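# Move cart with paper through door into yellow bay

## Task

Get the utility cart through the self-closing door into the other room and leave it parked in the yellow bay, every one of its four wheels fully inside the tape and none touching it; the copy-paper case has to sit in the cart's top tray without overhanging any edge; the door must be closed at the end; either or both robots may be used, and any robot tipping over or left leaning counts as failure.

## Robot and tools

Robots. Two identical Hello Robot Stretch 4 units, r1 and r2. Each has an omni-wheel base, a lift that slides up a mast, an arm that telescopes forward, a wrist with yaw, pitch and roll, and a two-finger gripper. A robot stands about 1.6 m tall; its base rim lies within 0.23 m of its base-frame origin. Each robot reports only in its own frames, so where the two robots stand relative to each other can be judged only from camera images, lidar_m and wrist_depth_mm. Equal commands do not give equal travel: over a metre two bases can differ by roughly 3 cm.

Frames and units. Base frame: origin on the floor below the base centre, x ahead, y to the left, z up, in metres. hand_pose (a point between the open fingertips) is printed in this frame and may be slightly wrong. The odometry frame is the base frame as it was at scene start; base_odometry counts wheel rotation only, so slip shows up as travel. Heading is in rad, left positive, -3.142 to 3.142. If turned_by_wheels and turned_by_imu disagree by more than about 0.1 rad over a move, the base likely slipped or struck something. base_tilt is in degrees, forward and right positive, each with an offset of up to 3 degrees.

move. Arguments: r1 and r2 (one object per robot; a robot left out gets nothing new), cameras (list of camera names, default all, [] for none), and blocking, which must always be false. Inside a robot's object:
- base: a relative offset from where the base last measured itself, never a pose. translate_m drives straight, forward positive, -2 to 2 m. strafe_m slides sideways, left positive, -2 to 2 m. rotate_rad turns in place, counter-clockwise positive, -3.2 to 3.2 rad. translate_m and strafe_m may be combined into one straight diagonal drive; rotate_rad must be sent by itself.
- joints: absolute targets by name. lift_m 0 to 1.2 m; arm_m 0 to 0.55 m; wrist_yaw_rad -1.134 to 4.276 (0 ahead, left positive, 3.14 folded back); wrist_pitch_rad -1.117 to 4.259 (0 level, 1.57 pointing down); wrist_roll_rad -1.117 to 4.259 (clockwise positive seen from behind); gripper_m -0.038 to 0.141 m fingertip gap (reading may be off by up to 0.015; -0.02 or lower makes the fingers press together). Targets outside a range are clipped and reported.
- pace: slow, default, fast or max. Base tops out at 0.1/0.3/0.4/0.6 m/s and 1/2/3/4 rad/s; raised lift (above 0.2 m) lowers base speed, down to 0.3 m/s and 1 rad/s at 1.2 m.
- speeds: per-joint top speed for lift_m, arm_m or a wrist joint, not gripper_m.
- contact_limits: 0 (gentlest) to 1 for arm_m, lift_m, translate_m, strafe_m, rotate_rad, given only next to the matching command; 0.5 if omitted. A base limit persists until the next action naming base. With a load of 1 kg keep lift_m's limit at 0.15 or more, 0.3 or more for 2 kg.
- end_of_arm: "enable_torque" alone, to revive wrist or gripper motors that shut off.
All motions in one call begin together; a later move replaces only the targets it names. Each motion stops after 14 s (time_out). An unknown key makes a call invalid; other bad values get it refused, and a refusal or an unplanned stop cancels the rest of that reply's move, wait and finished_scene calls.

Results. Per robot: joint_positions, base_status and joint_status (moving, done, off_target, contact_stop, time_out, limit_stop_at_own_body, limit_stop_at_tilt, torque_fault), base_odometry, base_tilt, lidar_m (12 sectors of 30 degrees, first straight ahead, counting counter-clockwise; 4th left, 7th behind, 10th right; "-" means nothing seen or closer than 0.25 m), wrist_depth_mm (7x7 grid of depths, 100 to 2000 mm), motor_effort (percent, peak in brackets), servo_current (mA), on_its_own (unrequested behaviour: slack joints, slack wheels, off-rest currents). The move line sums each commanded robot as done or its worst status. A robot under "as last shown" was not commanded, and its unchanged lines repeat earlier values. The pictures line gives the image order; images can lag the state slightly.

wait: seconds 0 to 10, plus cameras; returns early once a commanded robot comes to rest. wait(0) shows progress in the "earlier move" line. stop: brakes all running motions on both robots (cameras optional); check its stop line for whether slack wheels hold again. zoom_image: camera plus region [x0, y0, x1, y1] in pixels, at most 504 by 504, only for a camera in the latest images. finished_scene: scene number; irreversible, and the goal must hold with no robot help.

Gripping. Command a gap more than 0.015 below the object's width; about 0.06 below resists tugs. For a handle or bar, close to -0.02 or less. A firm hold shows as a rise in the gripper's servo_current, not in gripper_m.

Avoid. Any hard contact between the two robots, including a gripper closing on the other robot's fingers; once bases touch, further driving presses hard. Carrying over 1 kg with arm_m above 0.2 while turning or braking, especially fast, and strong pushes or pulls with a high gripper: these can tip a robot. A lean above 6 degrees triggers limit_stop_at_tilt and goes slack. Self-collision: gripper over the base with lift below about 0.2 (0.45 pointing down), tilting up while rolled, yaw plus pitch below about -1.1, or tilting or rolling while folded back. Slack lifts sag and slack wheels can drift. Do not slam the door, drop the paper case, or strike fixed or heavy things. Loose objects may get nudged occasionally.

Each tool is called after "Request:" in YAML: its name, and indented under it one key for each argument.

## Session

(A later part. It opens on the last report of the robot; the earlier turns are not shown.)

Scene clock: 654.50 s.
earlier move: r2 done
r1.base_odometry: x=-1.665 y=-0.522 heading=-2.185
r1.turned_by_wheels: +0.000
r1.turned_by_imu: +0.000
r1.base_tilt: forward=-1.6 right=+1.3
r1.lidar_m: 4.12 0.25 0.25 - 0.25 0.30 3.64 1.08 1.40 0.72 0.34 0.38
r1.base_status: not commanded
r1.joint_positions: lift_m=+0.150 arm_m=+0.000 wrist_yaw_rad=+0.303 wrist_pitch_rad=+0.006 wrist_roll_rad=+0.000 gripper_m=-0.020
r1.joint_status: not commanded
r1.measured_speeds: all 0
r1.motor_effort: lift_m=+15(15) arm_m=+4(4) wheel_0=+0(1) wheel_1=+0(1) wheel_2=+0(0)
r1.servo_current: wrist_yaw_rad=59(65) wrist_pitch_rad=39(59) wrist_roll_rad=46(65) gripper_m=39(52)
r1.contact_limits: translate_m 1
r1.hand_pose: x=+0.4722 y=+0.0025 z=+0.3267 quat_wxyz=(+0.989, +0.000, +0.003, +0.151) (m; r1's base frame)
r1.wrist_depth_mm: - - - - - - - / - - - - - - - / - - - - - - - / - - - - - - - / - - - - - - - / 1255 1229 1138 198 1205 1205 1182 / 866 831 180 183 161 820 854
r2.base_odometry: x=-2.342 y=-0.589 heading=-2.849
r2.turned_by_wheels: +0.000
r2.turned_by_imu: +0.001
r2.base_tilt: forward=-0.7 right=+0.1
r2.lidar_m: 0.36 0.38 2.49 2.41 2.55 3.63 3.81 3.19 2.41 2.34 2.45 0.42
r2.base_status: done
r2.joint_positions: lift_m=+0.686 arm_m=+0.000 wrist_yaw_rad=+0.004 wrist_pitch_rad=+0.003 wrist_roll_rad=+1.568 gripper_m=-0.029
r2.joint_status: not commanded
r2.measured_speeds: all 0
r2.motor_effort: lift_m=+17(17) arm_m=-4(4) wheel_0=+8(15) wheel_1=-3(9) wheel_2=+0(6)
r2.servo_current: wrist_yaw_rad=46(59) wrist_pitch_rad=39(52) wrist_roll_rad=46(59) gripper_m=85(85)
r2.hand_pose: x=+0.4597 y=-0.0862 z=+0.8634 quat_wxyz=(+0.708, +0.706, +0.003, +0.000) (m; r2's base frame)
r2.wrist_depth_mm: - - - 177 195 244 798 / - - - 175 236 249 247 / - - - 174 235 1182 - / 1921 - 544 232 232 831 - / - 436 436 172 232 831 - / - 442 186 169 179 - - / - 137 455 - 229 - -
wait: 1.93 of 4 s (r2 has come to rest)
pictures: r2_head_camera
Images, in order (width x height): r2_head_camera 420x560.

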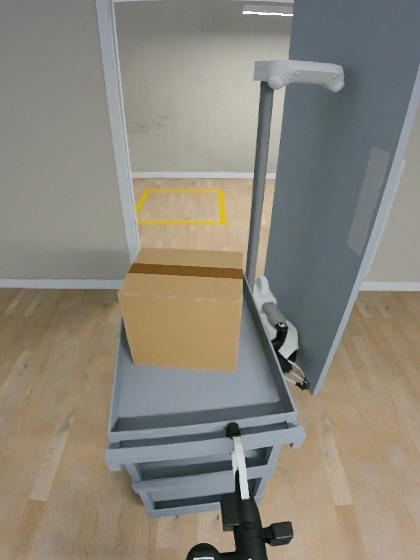

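Request:
move:
  blocking: false
  cameras: []
  r2: {"joints":{"gripper_m":0.1}}

Request:
wait:
  seconds: 2
  cameras: []

Request:
move:
  blocking: false
  cameras: []
  r2: {"base":{"rotate_rad":0.16},"pace":"slow"}

Request:
wait:
  seconds: 3
  cameras: ["r2_head_camera"]

Scene clock: 665.70 s.
move: r2 moving
r1: as last shown
r1.turned_by_imu: -0.001
r1.lidar_m: 4.12 0.25 0.25 - 0.25 0.32 3.61 1.13 1.38 0.71 0.34 0.34
r1.motor_effort: lift_m=+15(15) arm_m=+4(4) wheel_0=+0(1) wheel_1=+0(0) wheel_2=+0(0)
r1.servo_current: wrist_yaw_rad=39(52) wrist_pitch_rad=52(52) wrist_roll_rad=46(59) gripper_m=46(46)
r1.contact_limits: translate_m 1
r1.wrist_depth_mm: - - - - - - - / - - - - - - - / - - - - - - - / - - - - - - - / - - - - - - - / 1229 1255 1118 199 1205 1205 1182 / 878 820 180 183 161 809 866
r2.base_odometry: x=-2.342 y=-0.589 heading=-2.849
r2.turned_by_wheels: +0.000
r2.turned_by_imu: +0.002
r2.base_tilt: forward=-0.7 right=+0.0
r2.lidar_m: 0.39 0.36 2.47 2.42 2.52 3.61 3.81 3.16 2.39 2.34 2.47 0.42
r2.base_status: not commanded
r2.joint_positions: lift_m=+0.686 arm_m=+0.000 wrist_yaw_rad=+0.003 wrist_pitch_rad=+0.003 wrist_roll_rad=+1.568 gripper_m=-0.003
r2.joint_status: gripper_m moving
r2.measured_speeds: translate_m=+0.000 strafe_m=+0.000 rotate_rad=+0.000 lift_m=+0.000 arm_m=+0.000 wrist_yaw_rad=-0.001 wrist_pitch_rad=+0.000 wrist_roll_rad=+0.000
r2.motor_effort: lift_m=+17(17) arm_m=-4(4) wheel_0=+8(8) wheel_1=-3(3) wheel_2=+0(1)
r2.servo_current: wrist_yaw_rad=39(59) wrist_pitch_rad=39(46) wrist_roll_rad=26(59) gripper_m=65(130)
r2.hand_pose: x=+0.4596 y=-0.0866 z=+0.8634 quat_wxyz=(+0.708, +0.706, +0.002, +0.000) (m; r2's base frame)
r2.wrist_depth_mm: - - - 183 196 - 798 / - - - 181 242 251 251 / - - - 179 241 1160 - / 1863 - 585 178 237 842 - / - 439 436 177 236 831 - / - 445 187 174 180 - - / - 139 455 - 231 - -
pictures: none
No camera images: "cameras" was empty.

Scene clock: 667.20 s.
earlier move: r2 done
r1.base_odometry: x=-1.665 y=-0.522 heading=-2.185
r1.turned_by_wheels: +0.000
r1.turned_by_imu: +0.000
r1.base_tilt: forward=-1.6 right=+1.3
r1.lidar_m: 4.11 0.25 0.25 - 0.25 0.32 3.63 1.11 1.43 0.71 0.34 0.39
r1.base_status: not commanded
r1.joint_positions: lift_m=+0.150 arm_m=+0.000 wrist_yaw_rad=+0.303 wrist_pitch_rad=+0.006 wrist_roll_rad=+0.000 gripper_m=-0.020
r1.joint_status: not commanded
r1.measured_speeds: all 0
r1.motor_effort: lift_m=+15(15) arm_m=+4(4) wheel_0=+0(1) wheel_1=+0(0) wheel_2=+0(0)
r1.servo_current: wrist_yaw_rad=39(59) wrist_pitch_rad=52(59) wrist_roll_rad=52(65) gripper_m=39(52)
r1.contact_limits: translate_m 1
r1.hand_pose: x=+0.4722 y=+0.0025 z=+0.3267 quat_wxyz=(+0.989, +0.000, +0.003, +0.151) (m; r1's base frame)
r1.wrist_depth_mm: - - - - - - - / - - - - - - - / - - - - - - - / - - - - - - - / - - - - - - - / 1255 1255 1118 199 1205 1182 1160 / 866 842 180 183 161 820 854
r2.base_odometry: x=-2.342 y=-0.589 heading=-2.849
r2.turned_by_wheels: +0.000
r2.turned_by_imu: +0.000
r2.base_tilt: forward=-0.7 right=+0.1
r2.lidar_m: 0.37 0.40 2.50 2.42 2.54 3.65 3.80 3.13 2.40 2.32 2.47 0.45
r2.base_status: not commanded
r2.joint_positions: lift_m=+0.686 arm_m=+0.000 wrist_yaw_rad=+0.000 wrist_pitch_rad=+0.003 wrist_roll_rad=+1.568 gripper_m=+0.100
r2.joint_status: all done
r2.measured_speeds: all 0
r2.motor_effort: lift_m=+17(17) arm_m=-1(4) wheel_0=+5(8) wheel_1=-3(3) wheel_2=+0(1)
r2.servo_current: wrist_yaw_rad=39(59) wrist_pitch_rad=46(46) wrist_roll_rad=39(59) gripper_m=52(130)
r2.hand_pose: x=+0.4592 y=-0.0875 z=+0.8634 quat_wxyz=(+0.708, +0.706, +0.001, -0.001) (m; r2's base frame)
r2.wrist_depth_mm: - - - 197 197 - 809 / - - - 195 255 264 266 / - - - 191 252 1160 - / 1921 - - 189 249 831 - / - 445 445 186 244 820 - / - 455 195 183 187 - - / - 121 - - - - -
wait: 1.50 of 2 s (r2 has come to rest)
pictures: none
No camera images: "cameras" was empty.

Scene clock: 667.70 s.
move: r2 moving
r1: as last shown
r1.lidar_m: 4.12 0.25 0.25 - 0.25 0.29 3.64 1.11 1.41 0.64 0.33 0.39
r1.servo_current: wrist_yaw_rad=46(59) wrist_pitch_rad=52(52) wrist_roll_rad=59(72) gripper_m=46(46)
r1.contact_limits: translate_m 1
r1.wrist_depth_mm: - - - - - - - / - - - - - - - / - - - - - - - / - - - - - - - / - - - - - - - / 1255 1229 1118 198 1229 1205 1160 / 891 820 180 183 162 820 842
r2.base_odometry: x=-2.342 y=-0.589 heading=-2.735
r2.turned_by_wheels: +0.114
r2.turned_by_imu: +0.110
r2.base_tilt: forward=-0.7 right=+0.1
r2.lidar_m: 0.40 0.43 2.42 2.40 2.67 3.76 3.75 2.90 2.36 2.33 2.58 0.44
r2.base_status: rotate_rad moving
r2.joint_positions: lift_m=+0.686 arm_m=+0.000 wrist_yaw_rad=-0.014 wrist_pitch_rad=+0.003 wrist_roll_rad=+1.568 gripper_m=+0.100
r2.joint_status: not commanded
r2.measured_speeds: translate_m=+0.001 strafe_m=+0.000 rotate_rad=+0.313 lift_m=+0.000 arm_m=+0.000 wrist_yaw_rad=+0.000 wrist_pitch_rad=+0.000 wrist_roll_rad=+0.000
r2.motor_effort: lift_m=+17(17) arm_m=-1(1) wheel_0=-9(13) wheel_1=-4(8) wheel_2=-18(19)
r2.servo_current: wrist_yaw_rad=91(91) wrist_pitch_rad=46(46) wrist_roll_rad=33(52) gripper_m=52(59)
r2.hand_pose: x=+0.4580 y=-0.0915 z=+0.8634 quat_wxyz=(+0.708, +0.706, -0.004, -0.006) (m; r2's base frame)
r2.wrist_depth_mm: - - - 178 208 244 750 / - - - 179 237 1042 473 / - - - 180 238 842 - / 1756 549 442 180 240 842 - / - 462 452 181 241 854 - / - 473 193 181 189 - - / - 124 484 - - - -
pictures: none
No camera images: "cameras" was empty.

Scene clock: 668.30 s.
earlier move: r2 done
r1.base_odometry: x=-1.665 y=-0.522 heading=-2.185
r1.turned_by_wheels: +0.000
r1.turned_by_imu: +0.000
r1.base_tilt: forward=-1.6 right=+1.3
r1.lidar_m: 4.13 0.25 0.25 - 0.25 0.29 3.63 1.13 1.39 0.59 0.34 0.38
r1.base_status: not commanded
r1.joint_positions: lift_m=+0.150 arm_m=+0.000 wrist_yaw_rad=+0.303 wrist_pitch_rad=+0.006 wrist_roll_rad=+0.000 gripper_m=-0.020
r1.joint_status: not commanded
r1.measured_speeds: all 0
r1.motor_effort: lift_m=+15(15) arm_m=+4(4) wheel_0=+0(1) wheel_1=+0(0) wheel_2=+0(0)
r1.servo_current: wrist_yaw_rad=52(72) wrist_pitch_rad=46(52) wrist_roll_rad=52(72) gripper_m=39(52)
r1.contact_limits: translate_m 1
r1.hand_pose: x=+0.4722 y=+0.0025 z=+0.3267 quat_wxyz=(+0.989, +0.000, +0.003, +0.151) (m; r1's base frame)
r1.wrist_depth_mm: - - - - - - - / - - - - - - - / - - - - - - - / - - - - - - - / - - - - - - - / 1229 1255 1118 200 1205 1182 1182 / 891 831 180 183 161 798 854
r2.base_odometry: x=-2.342 y=-0.589 heading=-2.690
r2.turned_by_wheels: +0.045
r2.turned_by_imu: +0.044
r2.base_tilt: forward=-0.7 right=+0.1
r2.lidar_m: 0.43 0.48 2.44 2.38 2.72 3.70 3.76 2.84 2.34 2.33 2.50 0.42
r2.base_status: done
r2.joint_positions: lift_m=+0.686 arm_m=+0.000 wrist_yaw_rad=-0.003 wrist_pitch_rad=+0.002 wrist_roll_rad=+1.568 gripper_m=+0.100
r2.joint_status: not commanded
r2.measured_speeds: all 0
r2.motor_effort: lift_m=+16(17) arm_m=-4(4) wheel_0=-4(13) wheel_1=-3(8) wheel_2=-3(19)
r2.servo_current: wrist_yaw_rad=46(91) wrist_pitch_rad=39(46) wrist_roll_rad=52(52) gripper_m=52(59)
r2.hand_pose: x=+0.4591 y=-0.0882 z=+0.8638 quat_wxyz=(+0.708, +0.706, +0.000, -0.002) (m; r2's base frame)
r2.wrist_depth_mm: - - - 164 178 227 228 / - - - 171 227 778 253 / - - 539 176 234 - - / - 1921 449 180 241 842 - / - 488 473 187 247 866 - / - - 195 191 194 - - / - - 554 - - 1863 -
wait: 0.60 of 3 s (r2 has come to rest)
pictures: r2_head_camera
Images, in order (width x height): r2_head_camera 420x560.

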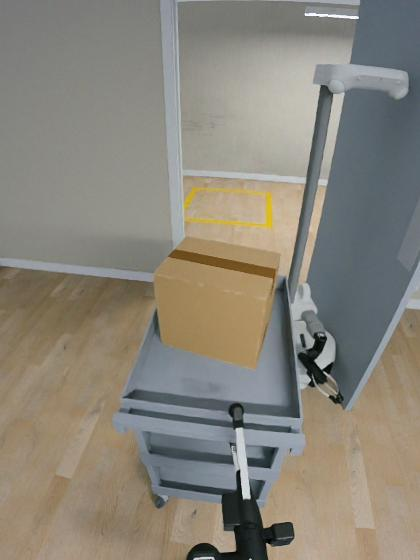

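Request:
move:
  blocking: false
  cameras: []
  r2: {"base":{"strafe_m":0.05},"pace":"slow"}

Request:
wait:
  seconds: 2
  cameras: []

Request:
move:
  blocking: false
  cameras: []
  r2: {"joints":{"gripper_m":-0.03}}

Request:
wait:
  seconds: 2
  cameras: []

Request:
move:
  blocking: false
  cameras: []
  r2: {"base":{"translate_m":0.25},"pace":"slow"}

Request:
wait:
  seconds: 5
  cameras: ["r2_head_camera"]

Scene clock: 680.37 s.
move: r2 moving
r1: as last shown
r1.lidar_m: 4.13 0.26 0.25 - 0.25 0.32 3.64 1.14 1.40 0.61 0.31 0.40
r1.motor_effort: lift_m=+15(15) arm_m=+4(4) wheel_0=+0(0) wheel_1=+0(0) wheel_2=+0(0)
r1.servo_current: wrist_yaw_rad=52(65) wrist_pitch_rad=46(52) wrist_roll_rad=65(65) gripper_m=39(46)
r1.contact_limits: translate_m 1
r1.wrist_depth_mm: - - - - - - - / - - - - - - - / - - - - - - - / - - - - - - - / - - - - - - - / 1229 1229 1118 199 1255 1182 1182 / 878 820 180 183 161 809 854
r2.base_odometry: x=-2.336 y=-0.602 heading=-2.690
r2.turned_by_wheels: +0.000
r2.turned_by_imu: +0.001
r2.base_tilt: forward=-0.7 right=+0.0
r2.lidar_m: 0.42 0.47 2.42 2.40 2.73 3.75 3.73 2.83 2.35 2.35 2.51 0.44
r2.base_status: strafe_m moving
r2.joint_positions: lift_m=+0.686 arm_m=+0.000 wrist_yaw_rad=-0.003 wrist_pitch_rad=+0.002 wrist_roll_rad=+1.568 gripper_m=+0.100
r2.joint_status: not commanded
r2.measured_speeds: translate_m=+0.000 strafe_m=+0.056 rotate_rad=+0.001 lift_m=+0.000 arm_m=+0.000 wrist_yaw_rad=+0.000 wrist_pitch_rad=+0.000 wrist_roll_rad=+0.000
r2.motor_effort: lift_m=+16(16) arm_m=-3(4) wheel_0=-8(9) wheel_1=+8(8) wheel_2=+1(2)
r2.servo_current: wrist_yaw_rad=39(59) wrist_pitch_rad=39(46) wrist_roll_rad=52(52) gripper_m=46(59)
r2.hand_pose: x=+0.4591 y=-0.0882 z=+0.8638 quat_wxyz=(+0.708, +0.706, +0.000, -0.002) (m; r2's base frame)
r2.wrist_depth_mm: - - - 168 224 229 228 / - - - 173 229 1078 - / - - 500 178 236 - - / - 1808 452 183 243 842 - / - 492 480 189 249 878 - / - - 195 193 194 - - / - - 559 - - 1863 -
pictures: none
No camera images: "cameras" was empty.

Scene clock: 681.47 s.
earlier move: r2 done
r1.base_odometry: x=-1.665 y=-0.522 heading=-2.185
r1.turned_by_wheels: +0.000
r1.turned_by_imu: +0.000
r1.base_tilt: forward=-1.6 right=+1.3
r1.lidar_m: 4.11 0.25 0.25 - 0.25 0.31 3.62 1.13 1.38 0.58 0.32 0.40
r1.base_status: not commanded
r1.joint_positions: lift_m=+0.150 arm_m=+0.000 wrist_yaw_rad=+0.303 wrist_pitch_rad=+0.006 wrist_roll_rad=+0.000 gripper_m=-0.020
r1.joint_status: not commanded
r1.measured_speeds: all 0
r1.motor_effort: lift_m=+15(15) arm_m=+4(4) wheel_0=-1(1) wheel_1=+0(0) wheel_2=+0(0)
r1.servo_current: wrist_yaw_rad=52(65) wrist_pitch_rad=46(52) wrist_roll_rad=59(72) gripper_m=46(52)
r1.contact_limits: translate_m 1
r1.hand_pose: x=+0.4722 y=+0.0025 z=+0.3267 quat_wxyz=(+0.989, +0.000, +0.003, +0.151) (m; r1's base frame)
r1.wrist_depth_mm: - - - - - - - / - - - - - - - / - - - - - - - / - - - - - - - / - - - - - - - / 1229 1255 1098 199 1229 1205 1182 / 866 842 180 182 161 820 842
r2.base_odometry: x=-2.321 y=-0.634 heading=-2.690
r2.turned_by_wheels: +0.000
r2.turned_by_imu: +0.000
r2.base_tilt: forward=-0.7 right=+0.1
r2.lidar_m: 0.42 0.46 2.37 2.36 2.69 3.71 3.70 2.85 2.38 2.38 2.53 0.45
r2.base_status: done
r2.joint_positions: lift_m=+0.686 arm_m=+0.000 wrist_yaw_rad=-0.003 wrist_pitch_rad=+0.002 wrist_roll_rad=+1.568 gripper_m=+0.100
r2.joint_status: not commanded
r2.measured_speeds: all 0
r2.motor_effort: lift_m=+16(16) arm_m=-4(4) wheel_0=-4(11) wheel_1=+3(9) wheel_2=+0(2)
r2.servo_current: wrist_yaw_rad=52(59) wrist_pitch_rad=33(46) wrist_roll_rad=33(59) gripper_m=52(59)
r2.hand_pose: x=+0.4591 y=-0.0882 z=+0.8638 quat_wxyz=(+0.708, +0.706, +0.000, -0.002) (m; r2's base frame)
r2.wrist_depth_mm: - 1205 - 174 229 1118 878 / - - - 179 235 - - / - 477 445 183 242 842 - / - 1863 469 249 249 854 - / - 500 496 197 255 - - / - - 195 200 193 - - / - - - - - 1756 504
wait: 1.10 of 2 s (r2 has come to rest)
pictures: none
No camera images: "cameras" was empty.

Scene clock: 681.97 s.
move: r2 moving
r1: as last shown
r1.lidar_m: 4.12 0.25 0.25 - 0.25 0.31 3.61 1.11 1.40 0.60 0.34 0.38
r1.motor_effort: lift_m=+15(15) arm_m=+3(4) wheel_0=+0(1) wheel_1=+0(0) wheel_2=+0(0)
r1.servo_current: wrist_yaw_rad=52(65) wrist_pitch_rad=39(52) wrist_roll_rad=46(59) gripper_m=39(46)
r1.contact_limits: translate_m 1
r1.wrist_depth_mm: - - - - - - - / - - - - - - - / - - - - - - - / - - - - - - - / - - - - - - - / 1205 1229 1138 198 1205 1205 1182 / 878 842 179 183 161 809 842
r2.base_odometry: x=-2.321 y=-0.634 heading=-2.690
r2.turned_by_wheels: +0.000
r2.turned_by_imu: +0.000
r2.base_tilt: forward=-0.7 right=+0.0
r2.lidar_m: 0.44 0.48 2.38 2.37 2.70 3.74 3.72 2.87 2.36 2.39 2.55 0.44
r2.base_status: not commanded
r2.joint_positions: lift_m=+0.686 arm_m=+0.000 wrist_yaw_rad=-0.003 wrist_pitch_rad=+0.002 wrist_roll_rad=+1.568 gripper_m=+0.083
r2.joint_status: gripper_m moving
r2.measured_speeds: all 0
r2.motor_effort: lift_m=+16(16) arm_m=-3(4) wheel_0=-4(4) wheel_1=+3(3) wheel_2=+0(1)
r2.servo_current: wrist_yaw_rad=46(59) wrist_pitch_rad=39(46) wrist_roll_rad=39(59) gripper_m=104(104)
r2.hand_pose: x=+0.4591 y=-0.0882 z=+0.8638 quat_wxyz=(+0.708, +0.706, +0.000, -0.002) (m; r2's base frame)
r2.wrist_depth_mm: - 1205 - 174 229 1118 878 / - - - 179 236 - - / - 473 445 183 242 831 - / - 1863 469 249 249 854 - / - 500 496 196 256 - - / - - 197 200 191 - - / - - - - - 1863 500
pictures: none
No camera images: "cameras" was empty.

Scene clock: 683.47 s.
earlier move: r2 done
r1.base_odometry: x=-1.665 y=-0.522 heading=-2.185
r1.turned_by_wheels: +0.000
r1.turned_by_imu: +0.000
r1.base_tilt: forward=-1.6 right=+1.3
r1.lidar_m: 4.12 0.25 0.25 - 0.25 0.30 3.65 1.10 1.38 0.62 0.36 0.38
r1.base_status: not commanded
r1.joint_positions: lift_m=+0.150 arm_m=+0.000 wrist_yaw_rad=+0.303 wrist_pitch_rad=+0.006 wrist_roll_rad=+0.000 gripper_m=-0.020
r1.joint_status: not commanded
r1.measured_speeds: all 0
r1.motor_effort: lift_m=+15(15) arm_m=+3(4) wheel_0=+0(1) wheel_1=+0(0) wheel_2=+0(0)
r1.servo_current: wrist_yaw_rad=39(65) wrist_pitch_rad=52(52) wrist_roll_rad=46(59) gripper_m=46(52)
r1.contact_limits: translate_m 1
r1.hand_pose: x=+0.4722 y=+0.0025 z=+0.3267 quat_wxyz=(+0.989, +0.000, +0.003, +0.151) (m; r1's base frame)
r1.wrist_depth_mm: - - - - - - - / - - - - - - - / - - - - - - - / - - - - - - - / - - - - - - - / 1205 1255 1160 200 1229 1229 1182 / 878 842 180 183 161 820 842
r2.base_odometry: x=-2.321 y=-0.634 heading=-2.690
r2.turned_by_wheels: +0.000
r2.turned_by_imu: +0.000
r2.base_tilt: forward=-0.6 right=+0.1
r2.lidar_m: 0.43 0.48 2.37 2.37 2.67 3.74 3.71 2.85 2.41 2.36 2.51 0.43
r2.base_status: not commanded
r2.joint_positions: lift_m=+0.686 arm_m=+0.000 wrist_yaw_rad=+0.001 wrist_pitch_rad=+0.002 wrist_roll_rad=+1.568 gripper_m=-0.028
r2.joint_status: all done
r2.measured_speeds: all 0
r2.motor_effort: lift_m=+16(16) arm_m=-4(4) wheel_0=-4(4) wheel_1=+3(3) wheel_2=+0(1)
r2.servo_current: wrist_yaw_rad=59(59) wrist_pitch_rad=39(46) wrist_roll_rad=46(59) gripper_m=163(319)
r2.hand_pose: x=+0.4594 y=-0.0871 z=+0.8638 quat_wxyz=(+0.708, +0.706, +0.001, +0.000) (m; r2's base frame)
r2.wrist_depth_mm: - - - 163 218 1078 - / - - - 168 224 - - / - 436 430 175 233 - - / - 473 459 180 240 842 - / - 496 496 185 249 - - / - - 184 193 177 - - / - - - - - 1618 496
wait: 1.50 of 2 s (r2 has come to rest)
pictures: none
No camera images: "cameras" was empty.

Scene clock: 683.97 s.
move: r2 moving
r1: as last shown
r1.lidar_m: 4.12 0.25 0.25 - 0.25 0.30 3.63 1.11 1.40 0.63 0.33 0.40
r1.motor_effort: lift_m=+15(15) arm_m=+4(4) wheel_0=+0(0) wheel_1=+0(0) wheel_2=+0(0)
r1.servo_current: wrist_yaw_rad=59(59) wrist_pitch_rad=46(52) wrist_roll_rad=39(59) gripper_m=39(46)
r1.contact_limits: translate_m 1
r1.wrist_depth_mm: - - - - - - - / - - - - - - - / - - - - - - - / - - - - - - - / - - - - - - - / 1229 1205 1138 198 1205 1229 1160 / 878 842 180 183 161 809 842
r2.base_odometry: x=-2.332 y=-0.639 heading=-2.690
r2.turned_by_wheels: +0.000
r2.turned_by_imu: +0.000
r2.base_tilt: forward=-0.7 right=+0.1
r2.lidar_m: 0.42 0.47 2.36 2.37 2.70 3.72 3.72 2.85 2.35 2.37 2.52 0.40
r2.base_status: translate_m moving
r2.joint_positions: lift_m=+0.686 arm_m=+0.000 wrist_yaw_rad=+0.001 wrist_pitch_rad=+0.002 wrist_roll_rad=+1.568 gripper_m=-0.028
r2.joint_status: not commanded
r2.measured_speeds: translate_m=+0.049 strafe_m=+0.000 rotate_rad=+0.001 lift_m=+0.000 arm_m=+0.000 wrist_yaw_rad=+0.000 wrist_pitch_rad=+0.000 wrist_roll_rad=+0.000
r2.motor_effort: lift_m=+16(16) arm_m=-3(4) wheel_0=+10(10) wheel_1=+7(7) wheel_2=-11(11)
r2.servo_current: wrist_yaw_rad=39(59) wrist_pitch_rad=39(46) wrist_roll_rad=46(52) gripper_m=130(156)
r2.hand_pose: x=+0.4594 y=-0.0871 z=+0.8638 quat_wxyz=(+0.708, +0.706, +0.001, +0.000) (m; r2's base frame)
r2.wrist_depth_mm: - - - 156 212 1078 - / - - - 161 218 768 - / - 433 427 167 224 - - / - 1921 452 229 232 842 - / - 480 484 178 239 - - / - - 185 183 178 - - / - - - - - 1618 496
pictures: none
No camera images: "cameras" was empty.

Scene clock: 687.27 s.
earlier move: r2 done
r1.base_odometry: x=-1.665 y=-0.522 heading=-2.185
r1.turned_by_wheels: +0.000
r1.turned_by_imu: +0.000
r1.base_tilt: forward=-1.6 right=+1.3
r1.lidar_m: 4.08 0.25 0.25 - 0.25 0.32 3.62 1.11 1.41 0.25 0.25 0.43
r1.base_status: not commanded
r1.joint_positions: lift_m=+0.150 arm_m=+0.000 wrist_yaw_rad=+0.303 wrist_pitch_rad=+0.006 wrist_roll_rad=+0.000 gripper_m=-0.020
r1.joint_status: not commanded
r1.measured_speeds: all 0
r1.motor_effort: lift_m=+15(15) arm_m=+4(4) wheel_0=+0(1) wheel_1=+0(0) wheel_2=+0(0)
r1.servo_current: wrist_yaw_rad=39(72) wrist_pitch_rad=39(52) wrist_roll_rad=52(72) gripper_m=46(52)
r1.contact_limits: translate_m 1
r1.hand_pose: x=+0.4722 y=+0.0025 z=+0.3267 quat_wxyz=(+0.989, +0.000, +0.003, +0.151) (m; r1's base frame)
r1.wrist_depth_mm: - - - - - - - / - - - - - - - / - - - - - - - / - - - - - - - / - - - - - - - / 1255 1229 1138 199 1205 1160 1160 / 878 842 180 183 161 809 854
r2.base_odometry: x=-2.545 y=-0.743 heading=-2.690
r2.turned_by_wheels: +0.000
r2.turned_by_imu: +0.002
r2.base_tilt: forward=-0.7 right=+0.1
r2.lidar_m: 0.42 0.47 2.31 2.31 2.61 3.96 3.96 2.94 2.46 2.44 0.86 0.40
r2.base_status: done
r2.joint_positions: lift_m=+0.686 arm_m=+0.000 wrist_yaw_rad=-0.004 wrist_pitch_rad=+0.003 wrist_roll_rad=+1.568 gripper_m=-0.029
r2.joint_status: not commanded
r2.measured_speeds: all 0
r2.motor_effort: lift_m=+16(16) arm_m=+5(6) wheel_0=+0(11) wheel_1=+5(10) wheel_2=-8(19)
r2.servo_current: wrist_yaw_rad=52(59) wrist_pitch_rad=46(52) wrist_roll_rad=52(59) gripper_m=85(156)
r2.hand_pose: x=+0.4588 y=-0.0887 z=+0.8636 quat_wxyz=(+0.708, +0.706, -0.001, -0.003) (m; r2's base frame)
r2.wrist_depth_mm: 891 891 - 141 196 - - / - - 564 146 204 - - / 1661 407 410 150 210 - - / - 442 442 156 219 831 - / - 473 473 163 225 - - / - 504 185 167 178 - - / - 137 - - 242 1576 484
wait: 3.30 of 5 s (r2 has come to rest)
pictures: r2_head_camera
Images, in order (width x height): r2_head_camera 420x560.

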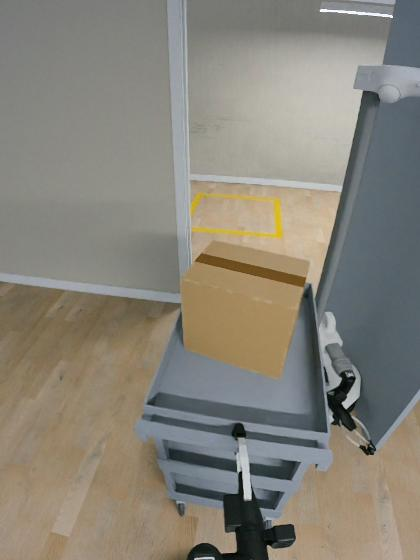

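Request:
move:
  r2: {"base":{"translate_m":-0.3,"strafe_m":-0.08},"pace":"slow"}
  blocking: false
  cameras: []

Request:
wait:
  seconds: 4
  cameras: ["r2_head_camera"]

Scene clock: 707.33 s.
move: r2 moving
r1: as last shown
r1.turned_by_imu: -0.001
r1.lidar_m: 4.11 0.26 0.25 - 0.25 0.31 3.62 1.11 1.42 0.25 0.25 0.43
r1.motor_effort: lift_m=+15(15) arm_m=+4(4) wheel_0=+0(0) wheel_1=+0(0) wheel_2=+0(0)
r1.servo_current: wrist_yaw_rad=33(65) wrist_pitch_rad=52(52) wrist_roll_rad=39(65) gripper_m=46(46)
r1.contact_limits: translate_m 1
r1.wrist_depth_mm: - - - - - - - / - - - - - - - / - - - - - - - / - - - - - - - / - - - - - - - / 1229 1229 1118 199 1229 1205 1160 / 878 820 180 183 161 820 866
r2.base_odometry: x=-2.536 y=-0.735 heading=-2.691
r2.turned_by_wheels: +0.000
r2.turned_by_imu: +0.002
r2.base_tilt: forward=-0.7 right=+0.1
r2.lidar_m: 0.40 0.44 2.31 2.30 2.65 3.94 3.93 2.92 2.43 2.41 0.89 0.41
r2.base_status: translate_m moving; strafe_m moving
r2.joint_positions: lift_m=+0.686 arm_m=+0.000 wrist_yaw_rad=-0.004 wrist_pitch_rad=+0.003 wrist_roll_rad=+1.568 gripper_m=-0.029
r2.joint_status: not commanded
r2.measured_speeds: translate_m=-0.048 strafe_m=-0.013 rotate_rad=+0.003 lift_m=+0.000 arm_m=+0.000 wrist_yaw_rad=+0.000 wrist_pitch_rad=+0.000 wrist_roll_rad=+0.000
r2.motor_effort: lift_m=+16(17) arm_m=+4(5) wheel_0=-2(11) wheel_1=-9(9) wheel_2=+8(11)
r2.servo_current: wrist_yaw_rad=59(59) wrist_pitch_rad=39(46) wrist_roll_rad=52(52) gripper_m=85(91)
r2.hand_pose: x=+0.4589 y=-0.0887 z=+0.8634 quat_wxyz=(+0.708, +0.706, -0.001, -0.003) (m; r2's base frame)
r2.wrist_depth_mm: 891 891 - 141 196 - - / - - 554 146 203 - - / 1661 410 410 150 211 - - / - 445 436 157 219 831 - / 1661 473 473 164 227 - - / - 504 185 167 178 - - / - 137 - - - 1661 484
pictures: none
No camera images: "cameras" was empty.

Scene clock: 711.20 s.
earlier move: r2 done
r1.base_odometry: x=-1.665 y=-0.522 heading=-2.185
r1.turned_by_wheels: +0.000
r1.turned_by_imu: +0.000
r1.base_tilt: forward=-1.6 right=+1.3
r1.lidar_m: 4.11 0.25 0.25 - 0.25 0.30 3.61 1.12 1.40 2.76 0.35 0.42
r1.base_status: not commanded
r1.joint_positions: lift_m=+0.150 arm_m=+0.000 wrist_yaw_rad=+0.303 wrist_pitch_rad=+0.006 wrist_roll_rad=+0.000 gripper_m=-0.020
r1.joint_status: not commanded
r1.measured_speeds: all 0
r1.motor_effort: lift_m=+15(15) arm_m=+4(4) wheel_0=+0(1) wheel_1=+0(0) wheel_2=+0(0)
r1.servo_current: wrist_yaw_rad=59(78) wrist_pitch_rad=46(59) wrist_roll_rad=39(65) gripper_m=39(52)
r1.contact_limits: translate_m 1
r1.hand_pose: x=+0.4722 y=+0.0025 z=+0.3267 quat_wxyz=(+0.989, +0.000, +0.003, +0.151) (m; r1's base frame)
r1.wrist_depth_mm: - - - - - - - / - - - - - - - / - - - - - - - / - - - - - - - / - - - - - - - / 1229 1205 1118 199 1229 1205 1182 / 878 809 180 183 162 809 842
r2.base_odometry: x=-2.311 y=-0.540 heading=-2.691
r2.turned_by_wheels: +0.000
r2.turned_by_imu: +0.000
r2.base_tilt: forward=-0.7 right=+0.1
r2.lidar_m: 0.37 0.40 2.47 2.44 2.79 3.72 3.70 2.77 2.30 2.30 2.54 0.43
r2.base_status: done
r2.joint_positions: lift_m=+0.686 arm_m=+0.000 wrist_yaw_rad=-0.001 wrist_pitch_rad=+0.003 wrist_roll_rad=+1.568 gripper_m=-0.029
r2.joint_status: not commanded
r2.measured_speeds: all 0
r2.motor_effort: lift_m=+17(17) arm_m=+4(5) wheel_0=-8(12) wheel_1=-6(10) wheel_2=+6(13)
r2.servo_current: wrist_yaw_rad=39(59) wrist_pitch_rad=46(46) wrist_roll_rad=46(65) gripper_m=85(91)
r2.hand_pose: x=+0.4592 y=-0.0877 z=+0.8634 quat_wxyz=(+0.708, +0.706, +0.001, -0.001) (m; r2's base frame)
r2.wrist_depth_mm: - - - 169 229 854 904 / - - - 169 229 1138 - / - - - 170 230 820 - / - 436 430 170 231 831 - / - 452 449 170 231 842 - / - 466 186 170 178 - - / - - 488 - - - -
wait: 3.87 of 4 s (r2 has come to rest)
pictures: r2_head_camera
Images, in order (width x height): r2_head_camera 420x560.

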